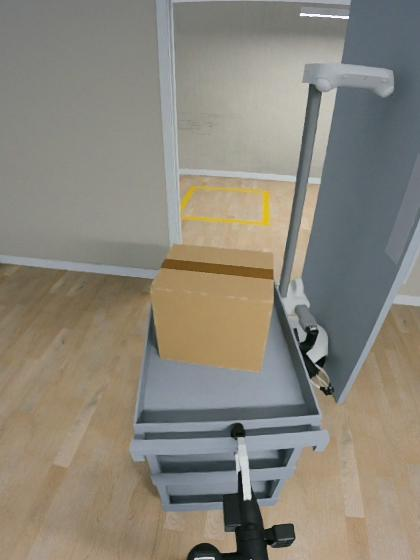

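Request:
move:
  r2: {"base":{"translate_m":0.4,"strafe_m":0.045},"pace":"slow"}
  blocking: false
  cameras: []

Request:
wait:
  seconds: 5.5
  cameras: ["r2_head_camera"]

Scene clock: 721.13 s.
move: r2 moving
r1: as last shown
r1.turned_by_imu: -0.001
r1.lidar_m: 4.14 0.26 0.25 - 0.25 0.31 3.63 1.12 1.40 2.77 0.36 0.41
r1.motor_effort: lift_m=+15(15) arm_m=+4(4) wheel_0=+0(0) wheel_1=+0(0) wheel_2=+0(0)
r1.servo_current: wrist_yaw_rad=39(72) wrist_pitch_rad=46(52) wrist_roll_rad=59(59) gripper_m=39(52)
r1.contact_limits: translate_m 1
r1.wrist_depth_mm: - - - - - - - / - - - - - - - / - - - - - - - / - - - - - - - / - - - - - - - / 1255 1229 1138 199 1229 1229 1160 / 878 820 181 183 162 809 854
r2.base_odometry: x=-2.321 y=-0.547 heading=-2.691
r2.turned_by_wheels: +0.000
r2.turned_by_imu: +0.001
r2.base_tilt: forward=-0.7 right=+0.0
r2.lidar_m: 0.38 0.41 2.47 2.44 2.78 3.71 3.69 2.77 2.33 2.29 2.51 0.41
r2.base_status: translate_m moving; strafe_m moving
r2.joint_positions: lift_m=+0.686 arm_m=+0.000 wrist_yaw_rad=-0.003 wrist_pitch_rad=+0.003 wrist_roll_rad=+1.568 gripper_m=-0.029
r2.joint_status: not commanded
r2.measured_speeds: translate_m=+0.051 strafe_m=+0.005 rotate_rad=+0.005 lift_m=+0.000 arm_m=+0.000 wrist_yaw_rad=+0.000 wrist_pitch_rad=+0.000 wrist_roll_rad=+0.000
r2.motor_effort: lift_m=+17(17) arm_m=+4(5) wheel_0=+5(10) wheel_1=+7(7) wheel_2=-13(15)
r2.servo_current: wrist_yaw_rad=46(59) wrist_pitch_rad=52(52) wrist_roll_rad=46(59) gripper_m=85(91)
r2.hand_pose: x=+0.4590 y=-0.0884 z=+0.8634 quat_wxyz=(+0.708, +0.706, +0.000, -0.002) (m; r2's base frame)
r2.wrist_depth_mm: - - - 168 229 854 904 / - - - 168 229 1138 - / - - - 168 229 798 - / - 436 433 169 229 831 - / - 445 445 169 230 831 - / - 473 187 170 177 - - / - - 480 - - - -
pictures: none
No camera images: "cameras" was empty.

Scene clock: 725.93 s.
earlier move: r2 done
r1.base_odometry: x=-1.665 y=-0.522 heading=-2.185
r1.turned_by_wheels: +0.000
r1.turned_by_imu: +0.000
r1.base_tilt: forward=-1.6 right=+1.3
r1.lidar_m: 4.11 0.26 0.25 - 0.25 0.32 3.63 1.13 0.30 0.29 0.33 0.47
r1.base_status: not commanded
r1.joint_positions: lift_m=+0.150 arm_m=+0.000 wrist_yaw_rad=+0.303 wrist_pitch_rad=+0.006 wrist_roll_rad=+0.000 gripper_m=-0.020
r1.joint_status: not commanded
r1.measured_speeds: all 0
r1.motor_effort: lift_m=+15(15) arm_m=+4(4) wheel_0=+0(1) wheel_1=+0(1) wheel_2=+0(0)
r1.servo_current: wrist_yaw_rad=46(72) wrist_pitch_rad=52(59) wrist_roll_rad=52(65) gripper_m=46(52)
r1.contact_limits: translate_m 1
r1.hand_pose: x=+0.4722 y=+0.0025 z=+0.3267 quat_wxyz=(+0.989, +0.000, +0.003, +0.151) (m; r1's base frame)
r1.wrist_depth_mm: - - - - - - - / - - - - - - - / - - - - - - - / - - - - - - - / - - - - - - - / 1229 1255 1118 198 1205 1205 1205 / 878 854 180 183 161 820 866
r2.base_odometry: x=-2.651 y=-0.755 heading=-2.691
r2.turned_by_wheels: +0.000
r2.turned_by_imu: -0.001
r2.base_tilt: forward=-0.7 right=+0.1
r2.lidar_m: 0.39 0.41 2.34 2.33 2.63 4.08 4.08 2.92 2.43 2.41 0.79 0.43
r2.base_status: done
r2.joint_positions: lift_m=+0.686 arm_m=+0.000 wrist_yaw_rad=-0.007 wrist_pitch_rad=+0.003 wrist_roll_rad=+1.568 gripper_m=-0.029
r2.joint_status: not commanded
r2.measured_speeds: all 0
r2.motor_effort: lift_m=+17(17) arm_m=+4(5) wheel_0=+0(11) wheel_1=+3(9) wheel_2=-9(16)
r2.servo_current: wrist_yaw_rad=59(65) wrist_pitch_rad=33(52) wrist_roll_rad=52(65) gripper_m=78(91)
r2.hand_pose: x=+0.4586 y=-0.0895 z=+0.8634 quat_wxyz=(+0.708, +0.706, -0.001, -0.004) (m; r2's base frame)
r2.wrist_depth_mm: 778 798 - 166 226 788 788 / - - - 167 227 1537 - / - - 609 167 228 - - / - 433 433 168 229 820 - / 1537 452 445 169 229 842 - / - 462 186 169 178 - - / - 137 484 - 231 - -
wait: 4.80 of 5.5 s (r2 has come to rest)
pictures: r2_head_camera
Images, in order (width x height): r2_head_camera 420x560.

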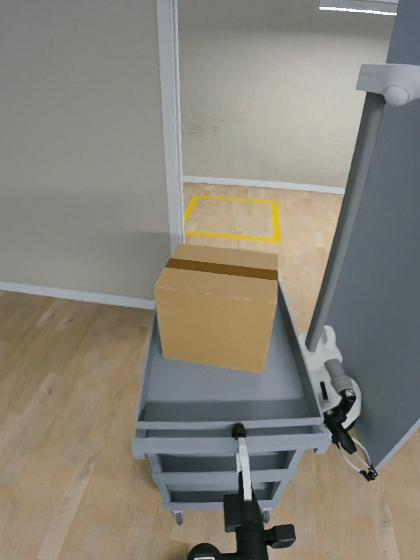

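Request:
move:
  r2: {"base":{"translate_m":0.25,"strafe_m":0.05},"pace":"slow"}
  blocking: false
  cameras: []

Request:
wait:
  seconds: 4.5
  cameras: ["r2_head_camera"]

Scene clock: 731.90 s.
move: r2 moving
r1: as last shown
r1.lidar_m: 4.09 0.25 0.25 - 0.25 0.30 3.67 1.11 0.31 0.29 0.29 0.46
r1.motor_effort: lift_m=+15(15) arm_m=+4(4) wheel_0=+0(1) wheel_1=+0(0) wheel_2=+0(0)
r1.servo_current: wrist_yaw_rad=26(72) wrist_pitch_rad=46(52) wrist_roll_rad=52(52) gripper_m=39(46)
r1.contact_limits: translate_m 1
r1.wrist_depth_mm: - - - - - - - / - - - - - - - / - - - - - - - / - - - - - - - / - - - - - - - / 1255 1229 1138 198 1229 1205 1205 / 878 831 179 183 162 820 854
r2.base_odometry: x=-2.661 y=-0.762 heading=-2.692
r2.turned_by_wheels: +0.000
r2.turned_by_imu: +0.000
r2.base_tilt: forward=-0.7 right=+0.1
r2.lidar_m: 0.39 0.39 2.31 2.31 2.62 4.09 4.09 2.94 2.44 2.42 0.76 0.43
r2.base_status: translate_m moving; strafe_m moving
r2.joint_positions: lift_m=+0.686 arm_m=+0.000 wrist_yaw_rad=-0.007 wrist_pitch_rad=+0.003 wrist_roll_rad=+1.568 gripper_m=-0.029
r2.joint_status: not commanded
r2.measured_speeds: translate_m=+0.048 strafe_m=+0.010 rotate_rad=-0.001 lift_m=+0.000 arm_m=+0.000 wrist_yaw_rad=+0.000 wrist_pitch_rad=+0.000 wrist_roll_rad=+0.000
r2.motor_effort: lift_m=+17(17) arm_m=+4(4) wheel_0=+2(5) wheel_1=+6(8) wheel_2=-14(15)
r2.servo_current: wrist_yaw_rad=52(65) wrist_pitch_rad=46(46) wrist_roll_rad=52(59) gripper_m=78(85)
r2.hand_pose: x=+0.4586 y=-0.0895 z=+0.8634 quat_wxyz=(+0.708, +0.706, -0.001, -0.004) (m; r2's base frame)
r2.wrist_depth_mm: 750 759 778 166 227 788 778 / - - - 167 228 1576 - / - - 634 168 229 820 - / - 436 433 168 228 831 - / 1537 452 449 169 229 831 - / - 459 186 169 178 - - / - 137 480 - 230 - -
pictures: none
No camera images: "cameras" was empty.

Scene clock: 735.20 s.
earlier move: r2 done
r1.base_odometry: x=-1.665 y=-0.522 heading=-2.185
r1.turned_by_wheels: +0.000
r1.turned_by_imu: +0.000
r1.base_tilt: forward=-1.6 right=+1.3
r1.lidar_m: 4.10 0.26 0.25 - 0.25 0.31 3.64 0.54 0.38 0.35 0.36 0.76
r1.base_status: not commanded
r1.joint_positions: lift_m=+0.150 arm_m=+0.000 wrist_yaw_rad=+0.303 wrist_pitch_rad=+0.006 wrist_roll_rad=+0.000 gripper_m=-0.020
r1.joint_status: not commanded
r1.measured_speeds: all 0
r1.motor_effort: lift_m=+15(15) arm_m=+3(4) wheel_0=-1(1) wheel_1=+0(0) wheel_2=+0(0)
r1.servo_current: wrist_yaw_rad=52(72) wrist_pitch_rad=52(59) wrist_roll_rad=65(78) gripper_m=52(52)
r1.contact_limits: translate_m 1
r1.hand_pose: x=+0.4722 y=+0.0025 z=+0.3267 quat_wxyz=(+0.989, +0.000, +0.003, +0.151) (m; r1's base frame)
r1.wrist_depth_mm: - - - - - - - / - - - - - - - / - - - - - - - / - - - - - - - / - - - - - - - / 1205 1205 1138 198 1229 1205 1182 / 878 831 180 183 161 809 866
r2.base_odometry: x=-2.854 y=-0.908 heading=-2.691
r2.turned_by_wheels: +0.000
r2.turned_by_imu: -0.001
r2.base_tilt: forward=-0.7 right=+0.1
r2.lidar_m: 0.37 0.38 2.24 2.23 2.52 4.09 - 3.04 2.54 2.52 0.69 0.43
r2.base_status: done
r2.joint_positions: lift_m=+0.686 arm_m=+0.000 wrist_yaw_rad=-0.007 wrist_pitch_rad=+0.003 wrist_roll_rad=+1.568 gripper_m=-0.029
r2.joint_status: not commanded
r2.measured_speeds: all 0
r2.motor_effort: lift_m=+17(17) arm_m=+4(4) wheel_0=+1(7) wheel_1=+3(8) wheel_2=-8(16)
r2.servo_current: wrist_yaw_rad=65(72) wrist_pitch_rad=46(46) wrist_roll_rad=46(65) gripper_m=91(91)
r2.hand_pose: x=+0.4586 y=-0.0895 z=+0.8634 quat_wxyz=(+0.708, +0.706, -0.001, -0.004) (m; r2's base frame)
r2.wrist_depth_mm: - - - 176 237 1336 1118 / - - - 175 236 1661 564 / - - - 174 235 809 - / - 433 436 173 233 842 - / - 445 445 172 232 820 - / - 455 186 170 178 - - / - 137 466 - 230 - -
wait: 3.30 of 4.5 s (r2 has come to rest)
pictures: r2_head_camera
Images, in order (width x height): r2_head_camera 420x560.

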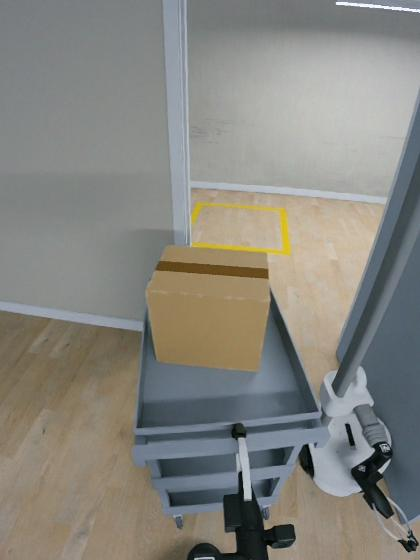

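Request:
move:
  r2: {"base":{"translate_m":-0.3,"strafe_m":0.08},"pace":"slow"}
  blocking: false
  cameras: []

Request:
wait:
  seconds: 4.5
  cameras: ["r2_head_camera"]

Scene clock: 744.37 s.
move: r2 moving
r1: as last shown
r1.turned_by_imu: -0.001
r1.lidar_m: 4.11 0.25 0.25 - 0.25 0.31 3.64 0.52 0.39 0.36 0.36 0.76
r1.motor_effort: lift_m=+15(15) arm_m=+4(4) wheel_0=+0(1) wheel_1=+0(0) wheel_2=+0(0)
r1.servo_current: wrist_yaw_rad=52(65) wrist_pitch_rad=46(52) wrist_roll_rad=52(59) gripper_m=46(46)
r1.contact_limits: translate_m 1
r1.wrist_depth_mm: - - - - - - - / - - - - - - - / - - - - - - - / - - - - - - - / - - - - - - - / 1229 1255 1160 198 1205 1182 1182 / 878 831 180 183 161 809 842
r2.base_odometry: x=-2.842 y=-0.906 heading=-2.692
r2.turned_by_wheels: +0.000
r2.turned_by_imu: +0.001
r2.base_tilt: forward=-0.7 right=+0.1
r2.lidar_m: 0.40 0.39 2.24 2.23 2.51 4.08 - 3.04 2.54 2.51 0.70 0.45
r2.base_status: translate_m moving; strafe_m moving
r2.joint_positions: lift_m=+0.686 arm_m=+0.000 wrist_yaw_rad=-0.004 wrist_pitch_rad=+0.003 wrist_roll_rad=+1.568 gripper_m=-0.029
r2.joint_status: not commanded
r2.measured_speeds: translate_m=-0.048 strafe_m=+0.013 rotate_rad=+0.002 lift_m=+0.000 arm_m=+0.000 wrist_yaw_rad=+0.006 wrist_pitch_rad=+0.000 wrist_roll_rad=+0.000
r2.motor_effort: lift_m=+17(17) arm_m=+4(4) wheel_0=-9(12) wheel_1=-6(7) wheel_2=+11(11)
r2.servo_current: wrist_yaw_rad=52(65) wrist_pitch_rad=39(46) wrist_roll_rad=46(52) gripper_m=78(85)
r2.hand_pose: x=+0.4589 y=-0.0887 z=+0.8634 quat_wxyz=(+0.708, +0.706, +0.000, -0.003) (m; r2's base frame)
r2.wrist_depth_mm: - - - 174 236 1499 1160 / - - - 173 234 1708 530 / - - - 173 234 809 - / - 436 433 172 232 820 - / - 445 449 171 231 831 - / - 459 185 170 178 - - / - 137 477 - 229 - -
pictures: none
No camera images: "cameras" was empty.

Scene clock: 748.23 s.
earlier move: r2 done
r1.base_odometry: x=-1.665 y=-0.522 heading=-2.185
r1.turned_by_wheels: +0.000
r1.turned_by_imu: +0.000
r1.base_tilt: forward=-1.6 right=+1.3
r1.lidar_m: 4.11 0.26 0.25 - 0.25 0.29 3.65 1.13 1.36 0.40 0.42 0.68
r1.base_status: not commanded
r1.joint_positions: lift_m=+0.150 arm_m=+0.000 wrist_yaw_rad=+0.303 wrist_pitch_rad=+0.006 wrist_roll_rad=+0.000 gripper_m=-0.020
r1.joint_status: not commanded
r1.measured_speeds: all 0
r1.motor_effort: lift_m=+15(15) arm_m=+4(4) wheel_0=+0(1) wheel_1=+0(0) wheel_2=+0(0)
r1.servo_current: wrist_yaw_rad=52(65) wrist_pitch_rad=46(59) wrist_roll_rad=65(72) gripper_m=39(52)
r1.contact_limits: translate_m 1
r1.hand_pose: x=+0.4722 y=+0.0025 z=+0.3267 quat_wxyz=(+0.989, +0.000, +0.003, +0.151) (m; r1's base frame)
r1.wrist_depth_mm: - - - - - - - / - - - - - - - / - - - - - - - / - - - - - - - / - - - - - - - / 1205 1255 1138 199 1182 1205 1182 / 866 820 180 183 162 809 854
r2.base_odometry: x=-2.550 y=-0.850 heading=-2.691
r2.turned_by_wheels: +0.001
r2.turned_by_imu: +0.002
r2.base_tilt: forward=-0.7 right=+0.1
r2.lidar_m: 0.39 0.43 2.22 2.22 2.48 4.01 3.97 3.05 2.55 2.54 0.90 0.43
r2.base_status: done
r2.joint_positions: lift_m=+0.686 arm_m=+0.000 wrist_yaw_rad=+0.006 wrist_pitch_rad=+0.003 wrist_roll_rad=+1.568 gripper_m=-0.029
r2.joint_status: not commanded
r2.measured_speeds: all 0
r2.motor_effort: lift_m=+17(17) arm_m=-4(4) wheel_0=+0(13) wheel_1=-4(8) wheel_2=+11(16)
r2.servo_current: wrist_yaw_rad=52(65) wrist_pitch_rad=39(46) wrist_roll_rad=46(59) gripper_m=85(91)
r2.hand_pose: x=+0.4598 y=-0.0857 z=+0.8634 quat_wxyz=(+0.708, +0.706, +0.003, +0.001) (m; r2's base frame)
r2.wrist_depth_mm: - - - 154 213 1618 1138 / - - - 158 216 768 - / - 459 421 161 220 809 - / 1661 439 433 163 224 831 - / - 455 459 167 229 - - / - 477 187 170 179 - - / - - - - 237 1618 -
wait: 3.87 of 4.5 s (r2 has come to rest)
pictures: r2_head_camera
Images, in order (width x height): r2_head_camera 420x560.

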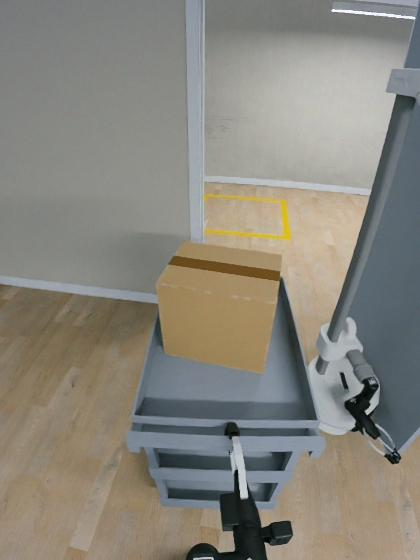

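Request:
move:
  r2: {"base":{"translate_m":0.25,"strafe_m":0.05},"pace":"slow"}
  blocking: false
  cameras: []

Request:
wait:
  seconds: 4.5
  cameras: ["r2_head_camera"]

Scene clock: 757.43 s.
move: r2 moving
r1: as last shown
r1.turned_by_imu: -0.001
r1.lidar_m: 4.11 0.25 0.25 - 0.25 0.29 3.61 1.14 1.41 0.39 0.45 0.65
r1.motor_effort: lift_m=+15(15) arm_m=+4(4) wheel_0=+0(0) wheel_1=+0(0) wheel_2=+0(0)
r1.servo_current: wrist_yaw_rad=78(78) wrist_pitch_rad=46(59) wrist_roll_rad=39(59) gripper_m=46(52)
r1.contact_limits: translate_m 1
r1.wrist_depth_mm: - - - - - - - / - - - - - - - / - - - - - - - / - - - - - - - / - - - - - - - / 1229 1229 1138 198 1205 1182 1182 / 878 831 180 183 161 809 854
r2.base_odometry: x=-2.559 y=-0.857 heading=-2.691
r2.turned_by_wheels: +0.000
r2.turned_by_imu: +0.001
r2.base_tilt: forward=-0.7 right=+0.1
r2.lidar_m: 0.41 0.43 2.20 2.20 2.46 4.02 4.02 3.07 2.55 2.54 0.91 0.43
r2.base_status: translate_m moving; strafe_m moving
r2.joint_positions: lift_m=+0.686 arm_m=+0.000 wrist_yaw_rad=+0.006 wrist_pitch_rad=+0.003 wrist_roll_rad=+1.568 gripper_m=-0.029
r2.joint_status: not commanded
r2.measured_speeds: translate_m=+0.049 strafe_m=+0.009 rotate_rad=+0.000 lift_m=+0.000 arm_m=+0.000 wrist_yaw_rad=+0.000 wrist_pitch_rad=+0.000 wrist_roll_rad=+0.000
r2.motor_effort: lift_m=+17(17) arm_m=-4(4) wheel_0=+3(13) wheel_1=+7(8) wheel_2=-10(10)
r2.servo_current: wrist_yaw_rad=52(59) wrist_pitch_rad=39(46) wrist_roll_rad=26(52) gripper_m=85(91)
r2.hand_pose: x=+0.4598 y=-0.0857 z=+0.8634 quat_wxyz=(+0.708, +0.706, +0.003, +0.001) (m; r2's base frame)
r2.wrist_depth_mm: - - - 155 212 1661 1138 / - - - 158 216 809 - / - 473 418 161 220 809 - / 1618 436 436 163 224 820 - / - 455 455 167 228 842 - / - 477 186 169 179 - - / - - - - 236 1576 -
pictures: none
No camera images: "cameras" was empty.

Scene clock: 760.77 s.
earlier move: r2 done
r1.base_odometry: x=-1.665 y=-0.522 heading=-2.185
r1.turned_by_wheels: +0.000
r1.turned_by_imu: +0.000
r1.base_tilt: forward=-1.6 right=+1.3
r1.lidar_m: 4.15 0.25 0.25 - 0.25 0.31 3.64 1.13 0.47 0.45 0.51 0.93
r1.base_status: not commanded
r1.joint_positions: lift_m=+0.150 arm_m=+0.000 wrist_yaw_rad=+0.303 wrist_pitch_rad=+0.006 wrist_roll_rad=+0.000 gripper_m=-0.020
r1.joint_status: not commanded
r1.measured_speeds: all 0
r1.motor_effort: lift_m=+15(15) arm_m=+4(4) wheel_0=+0(1) wheel_1=+0(0) wheel_2=+0(0)
r1.servo_current: wrist_yaw_rad=59(78) wrist_pitch_rad=46(59) wrist_roll_rad=39(65) gripper_m=46(52)
r1.contact_limits: translate_m 1
r1.hand_pose: x=+0.4722 y=+0.0025 z=+0.3267 quat_wxyz=(+0.989, +0.000, +0.003, +0.151) (m; r1's base frame)
r1.wrist_depth_mm: - - - - - - - / - - - - - - - / - - - - - - - / - - - - - - - / - - - - - - - / 1229 1229 1118 199 1205 1182 1182 / 878 831 180 183 161 809 866
r2.base_odometry: x=-2.752 y=-1.004 heading=-2.690
r2.turned_by_wheels: +0.000
r2.turned_by_imu: +0.000
r2.base_tilt: forward=-0.7 right=+0.1
r2.lidar_m: 0.41 0.43 2.13 2.11 2.41 3.93 - 3.16 2.64 2.64 0.84 0.41
r2.base_status: done
r2.joint_positions: lift_m=+0.686 arm_m=+0.000 wrist_yaw_rad=-0.001 wrist_pitch_rad=+0.003 wrist_roll_rad=+1.568 gripper_m=-0.029
r2.joint_status: not commanded
r2.measured_speeds: all 0
r2.motor_effort: lift_m=+17(17) arm_m=+4(4) wheel_0=+6(13) wheel_1=+6(9) wheel_2=-6(16)
r2.servo_current: wrist_yaw_rad=59(65) wrist_pitch_rad=39(52) wrist_roll_rad=39(65) gripper_m=85(91)
r2.hand_pose: x=+0.4592 y=-0.0876 z=+0.8634 quat_wxyz=(+0.708, +0.706, +0.001, -0.001) (m; r2's base frame)
r2.wrist_depth_mm: - - - 154 211 1537 1138 / - - - 157 216 741 - / - 433 421 160 220 809 - / - 439 436 163 223 831 - / - 462 462 167 228 - - / - 480 186 169 179 - - / - - - - 236 - -
wait: 3.33 of 4.5 s (r2 has come to rest)
pictures: r2_head_camera
Images, in order (width x height): r2_head_camera 420x560.

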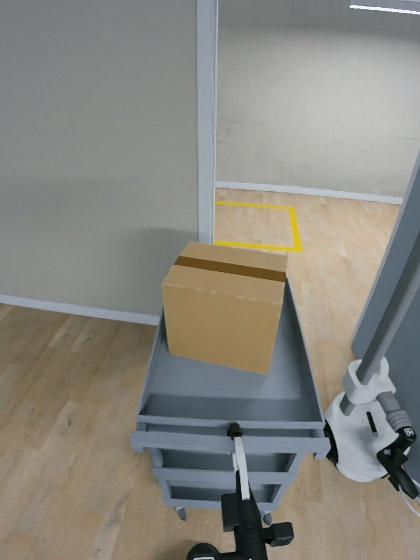

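Request:
move:
  r2: {"base":{"translate_m":-0.55,"strafe_m":-0.25},"pace":"slow"}
  blocking: false
  cameras: []

Request:
wait:
  seconds: 8
  cameras: ["r2_head_camera"]

Request:
move:
  r2: {"base":{"strafe_m":0.3},"pace":"slow"}
  blocking: false
  cameras: []

Request:
wait:
  seconds: 5
  cameras: ["r2_head_camera"]

Scene clock: 773.67 s.
move: r2 moving
r1: as last shown
r1.turned_by_imu: -0.001
r1.lidar_m: 4.11 0.25 0.25 - 0.25 0.30 3.63 1.12 0.45 0.44 0.50 0.92
r1.servo_current: wrist_yaw_rad=33(78) wrist_pitch_rad=46(59) wrist_roll_rad=46(65) gripper_m=46(46)
r1.contact_limits: translate_m 1
r1.wrist_depth_mm: - - - - - - - / - - - - - - - / - - - - - - - / - - - - - - - / - - - - - - - / 1229 1205 1138 199 1205 1182 1160 / 878 831 180 184 162 809 854
r2.base_odometry: x=-2.744 y=-0.993 heading=-2.690
r2.turned_by_wheels: +0.000
r2.turned_by_imu: +0.002
r2.base_tilt: forward=-0.6 right=+0.1
r2.lidar_m: 0.39 0.45 2.13 2.13 2.40 3.91 - 3.16 2.64 2.63 0.84 0.40
r2.base_status: translate_m moving; strafe_m moving
r2.joint_positions: lift_m=+0.686 arm_m=+0.000 wrist_yaw_rad=+0.003 wrist_pitch_rad=+0.003 wrist_roll_rad=+1.568 gripper_m=-0.029
r2.joint_status: not commanded
r2.measured_speeds: translate_m=-0.048 strafe_m=-0.022 rotate_rad=+0.003 lift_m=+0.000 arm_m=+0.000 wrist_yaw_rad=+0.002 wrist_pitch_rad=+0.000 wrist_roll_rad=+0.000
r2.motor_effort: lift_m=+17(17) arm_m=+4(4) wheel_0=-3(6) wheel_1=-8(8) wheel_2=+14(14)
r2.servo_current: wrist_yaw_rad=46(52) wrist_pitch_rad=39(46) wrist_roll_rad=52(52) gripper_m=78(91)
r2.hand_pose: x=+0.4595 y=-0.0867 z=+0.8634 quat_wxyz=(+0.708, +0.706, +0.002, +0.000) (m; r2's base frame)
r2.wrist_depth_mm: - - - 154 211 1537 1138 / - - - 157 216 788 - / - 421 418 160 219 809 - / - 436 433 163 224 820 - / - 459 462 167 229 - - / - 480 187 170 178 - - / - - - - 238 - -
pictures: none
No camera images: "cameras" was empty.

Scene clock: 780.40 s.
earlier move: r2 done
r1.base_odometry: x=-1.665 y=-0.522 heading=-2.185
r1.turned_by_wheels: +0.000
r1.turned_by_imu: +0.000
r1.base_tilt: forward=-1.6 right=+1.3
r1.lidar_m: 4.10 0.26 0.25 - 0.25 0.32 3.62 1.11 1.41 2.77 0.53 0.59
r1.base_status: not commanded
r1.joint_positions: lift_m=+0.150 arm_m=+0.000 wrist_yaw_rad=+0.303 wrist_pitch_rad=+0.006 wrist_roll_rad=+0.000 gripper_m=-0.020
r1.joint_status: not commanded
r1.measured_speeds: all 0
r1.motor_effort: lift_m=+15(15) arm_m=+4(4) wheel_0=+0(1) wheel_1=+0(0) wheel_2=+0(0)
r1.servo_current: wrist_yaw_rad=65(78) wrist_pitch_rad=39(59) wrist_roll_rad=46(72) gripper_m=39(52)
r1.contact_limits: translate_m 1
r1.hand_pose: x=+0.4722 y=+0.0025 z=+0.3267 quat_wxyz=(+0.989, +0.000, +0.003, +0.151) (m; r1's base frame)
r1.wrist_depth_mm: - - - - - - - / - - - - - - - / - - - - - - - / - - - - - - - / - - - - - - - / 1229 1229 1118 199 1205 1182 1060 / 891 820 180 182 162 809 854
r2.base_odometry: x=-2.367 y=-0.539 heading=-2.690
r2.turned_by_wheels: +0.000
r2.turned_by_imu: +0.001
r2.base_tilt: forward=-0.7 right=+0.0
r2.lidar_m: 0.32 0.31 2.50 2.47 2.79 3.76 3.73 2.78 2.28 2.27 2.47 0.45
r2.base_status: done
r2.joint_positions: lift_m=+0.686 arm_m=+0.000 wrist_yaw_rad=+0.004 wrist_pitch_rad=+0.003 wrist_roll_rad=+1.569 gripper_m=-0.029
r2.joint_status: not commanded
r2.measured_speeds: all 0
r2.motor_effort: lift_m=+17(17) arm_m=-3(4) wheel_0=-2(9) wheel_1=-5(11) wheel_2=+8(15)
r2.servo_current: wrist_yaw_rad=39(65) wrist_pitch_rad=46(52) wrist_roll_rad=39(65) gripper_m=78(91)
r2.hand_pose: x=+0.4597 y=-0.0861 z=+0.8634 quat_wxyz=(+0.708, +0.706, +0.003, +0.000) (m; r2's base frame)
r2.wrist_depth_mm: - - - 240 303 820 842 / - - - 281 297 317 317 / 1808 - - 207 274 1661 500 / - - - 195 255 1708 - / - 442 442 183 239 820 - / - 430 187 169 179 - - / - 424 421 - 217 - -
wait: 6.73 of 8 s (r2 has come to rest)
pictures: r2_head_camera
Images, in order (width x height): r2_head_camera 420x560.

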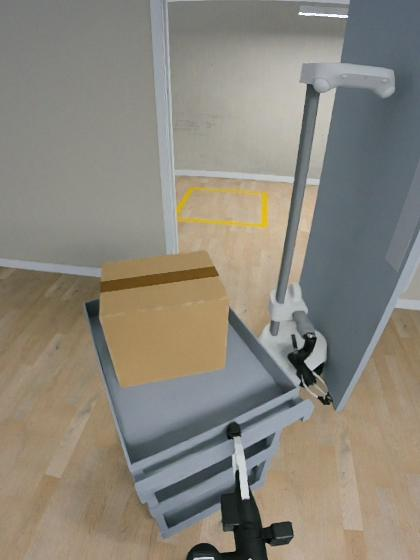

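Scene clock: 780.90 s.
move: r2 moving
r1: as last shown
r1.lidar_m: 4.11 0.26 0.25 - 0.25 0.31 3.63 1.13 1.41 2.76 0.54 0.61
r1.servo_current: wrist_yaw_rad=59(65) wrist_pitch_rad=46(52) wrist_roll_rad=59(59) gripper_m=46(52)
r1.contact_limits: translate_m 1
r1.wrist_depth_mm: - - - - - - - / - - - - - - - / - - - - - - - / - - - - - - - / - - - - - - - / 1255 1229 1138 199 1229 1205 1182 / 866 842 180 183 161 809 854
r2.base_odometry: x=-2.361 y=-0.552 heading=-2.691
r2.turned_by_wheels: +0.000
r2.turned_by_imu: +0.000
r2.base_tilt: forward=-0.6 right=+0.1
r2.lidar_m: 0.33 0.30 2.47 2.47 2.77 3.76 3.73 2.77 2.31 2.30 2.53 0.46
r2.base_status: strafe_m moving
r2.joint_positions: lift_m=+0.686 arm_m=+0.000 wrist_yaw_rad=+0.000 wrist_pitch_rad=+0.003 wrist_roll_rad=+1.569 gripper_m=-0.029
r2.joint_status: not commanded
r2.measured_speeds: translate_m=+0.001 strafe_m=+0.056 rotate_rad=-0.005 lift_m=+0.000 arm_m=+0.000 wrist_yaw_rad=-0.033 wrist_pitch_rad=+0.000 wrist_roll_rad=+0.000
r2.motor_effort: lift_m=+17(17) arm_m=-4(4) wheel_0=-9(11) wheel_1=+7(9) wheel_2=+1(7)
r2.servo_current: wrist_yaw_rad=33(52) wrist_pitch_rad=39(46) wrist_roll_rad=46(59) gripper_m=85(85)
r2.hand_pose: x=+0.4593 y=-0.0875 z=+0.8634 quat_wxyz=(+0.708, +0.706, +0.001, -0.001) (m; r2's base frame)
r2.wrist_depth_mm: - - - 244 307 854 854 / - - - 283 301 319 317 / - - - 208 276 1708 504 / - - - 192 255 1708 - / - 445 442 182 238 820 - / - 427 186 167 179 - - / - 415 421 - 216 - -
pictures: none
No camera images: "cameras" was empty.

Scene clock: 784.57 s.
earlier move: r2 done
r1.base_odometry: x=-1.665 y=-0.522 heading=-2.185
r1.turned_by_wheels: +0.000
r1.turned_by_imu: +0.000
r1.base_tilt: forward=-1.6 right=+1.3
r1.lidar_m: 4.12 0.25 0.25 - 0.25 0.31 3.63 1.14 1.42 0.74 0.57 0.81
r1.base_status: not commanded
r1.joint_positions: lift_m=+0.150 arm_m=+0.000 wrist_yaw_rad=+0.303 wrist_pitch_rad=+0.006 wrist_roll_rad=+0.000 gripper_m=-0.020
r1.joint_status: not commanded
r1.measured_speeds: all 0
r1.motor_effort: lift_m=+15(15) arm_m=+4(4) wheel_0=+0(1) wheel_1=+0(0) wheel_2=+0(0)
r1.servo_current: wrist_yaw_rad=26(78) wrist_pitch_rad=52(59) wrist_roll_rad=59(85) gripper_m=46(52)
r1.contact_limits: translate_m 1
r1.hand_pose: x=+0.4722 y=+0.0025 z=+0.3267 quat_wxyz=(+0.989, +0.000, +0.003, +0.151) (m; r1's base frame)
r1.wrist_depth_mm: - - - - - - - / - - - - - - - / - - - - - - - / - - - - - - - / - - - - - - - / 1182 1205 1118 199 1205 1205 1182 / 866 831 180 183 161 809 842
r2.base_odometry: x=-2.236 y=-0.809 heading=-2.691
r2.turned_by_wheels: +0.000
r2.turned_by_imu: -0.001
r2.base_tilt: forward=-0.6 right=+0.1
r2.lidar_m: 0.39 0.40 2.20 2.18 2.45 3.70 3.68 3.11 2.59 2.56 1.17 0.43
r2.base_status: done
r2.joint_positions: lift_m=+0.686 arm_m=+0.000 wrist_yaw_rad=-0.010 wrist_pitch_rad=+0.003 wrist_roll_rad=+1.569 gripper_m=-0.029
r2.joint_status: not commanded
r2.measured_speeds: all 0
r2.motor_effort: lift_m=+17(17) arm_m=-3(4) wheel_0=-4(18) wheel_1=+3(9) wheel_2=-3(7)
r2.servo_current: wrist_yaw_rad=65(78) wrist_pitch_rad=46(52) wrist_roll_rad=46(65) gripper_m=85(98)
r2.hand_pose: x=+0.4584 y=-0.0904 z=+0.8634 quat_wxyz=(+0.708, +0.706, -0.003, -0.005) (m; r2's base frame)
r2.wrist_depth_mm: - - - 172 233 1618 1182 / - - - 171 233 1661 - / - - - 171 232 809 - / - 433 436 171 231 842 - / - 452 449 170 230 831 - / - 469 186 169 177 - - / - - 480 - - 1537 -
wait: 3.67 of 5 s (r2 has come to rest)
pictures: r2_head_camera
Images, in order (width x height): r2_head_camera 420x560.

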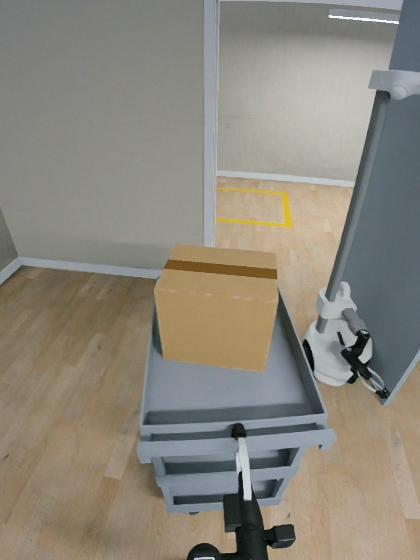

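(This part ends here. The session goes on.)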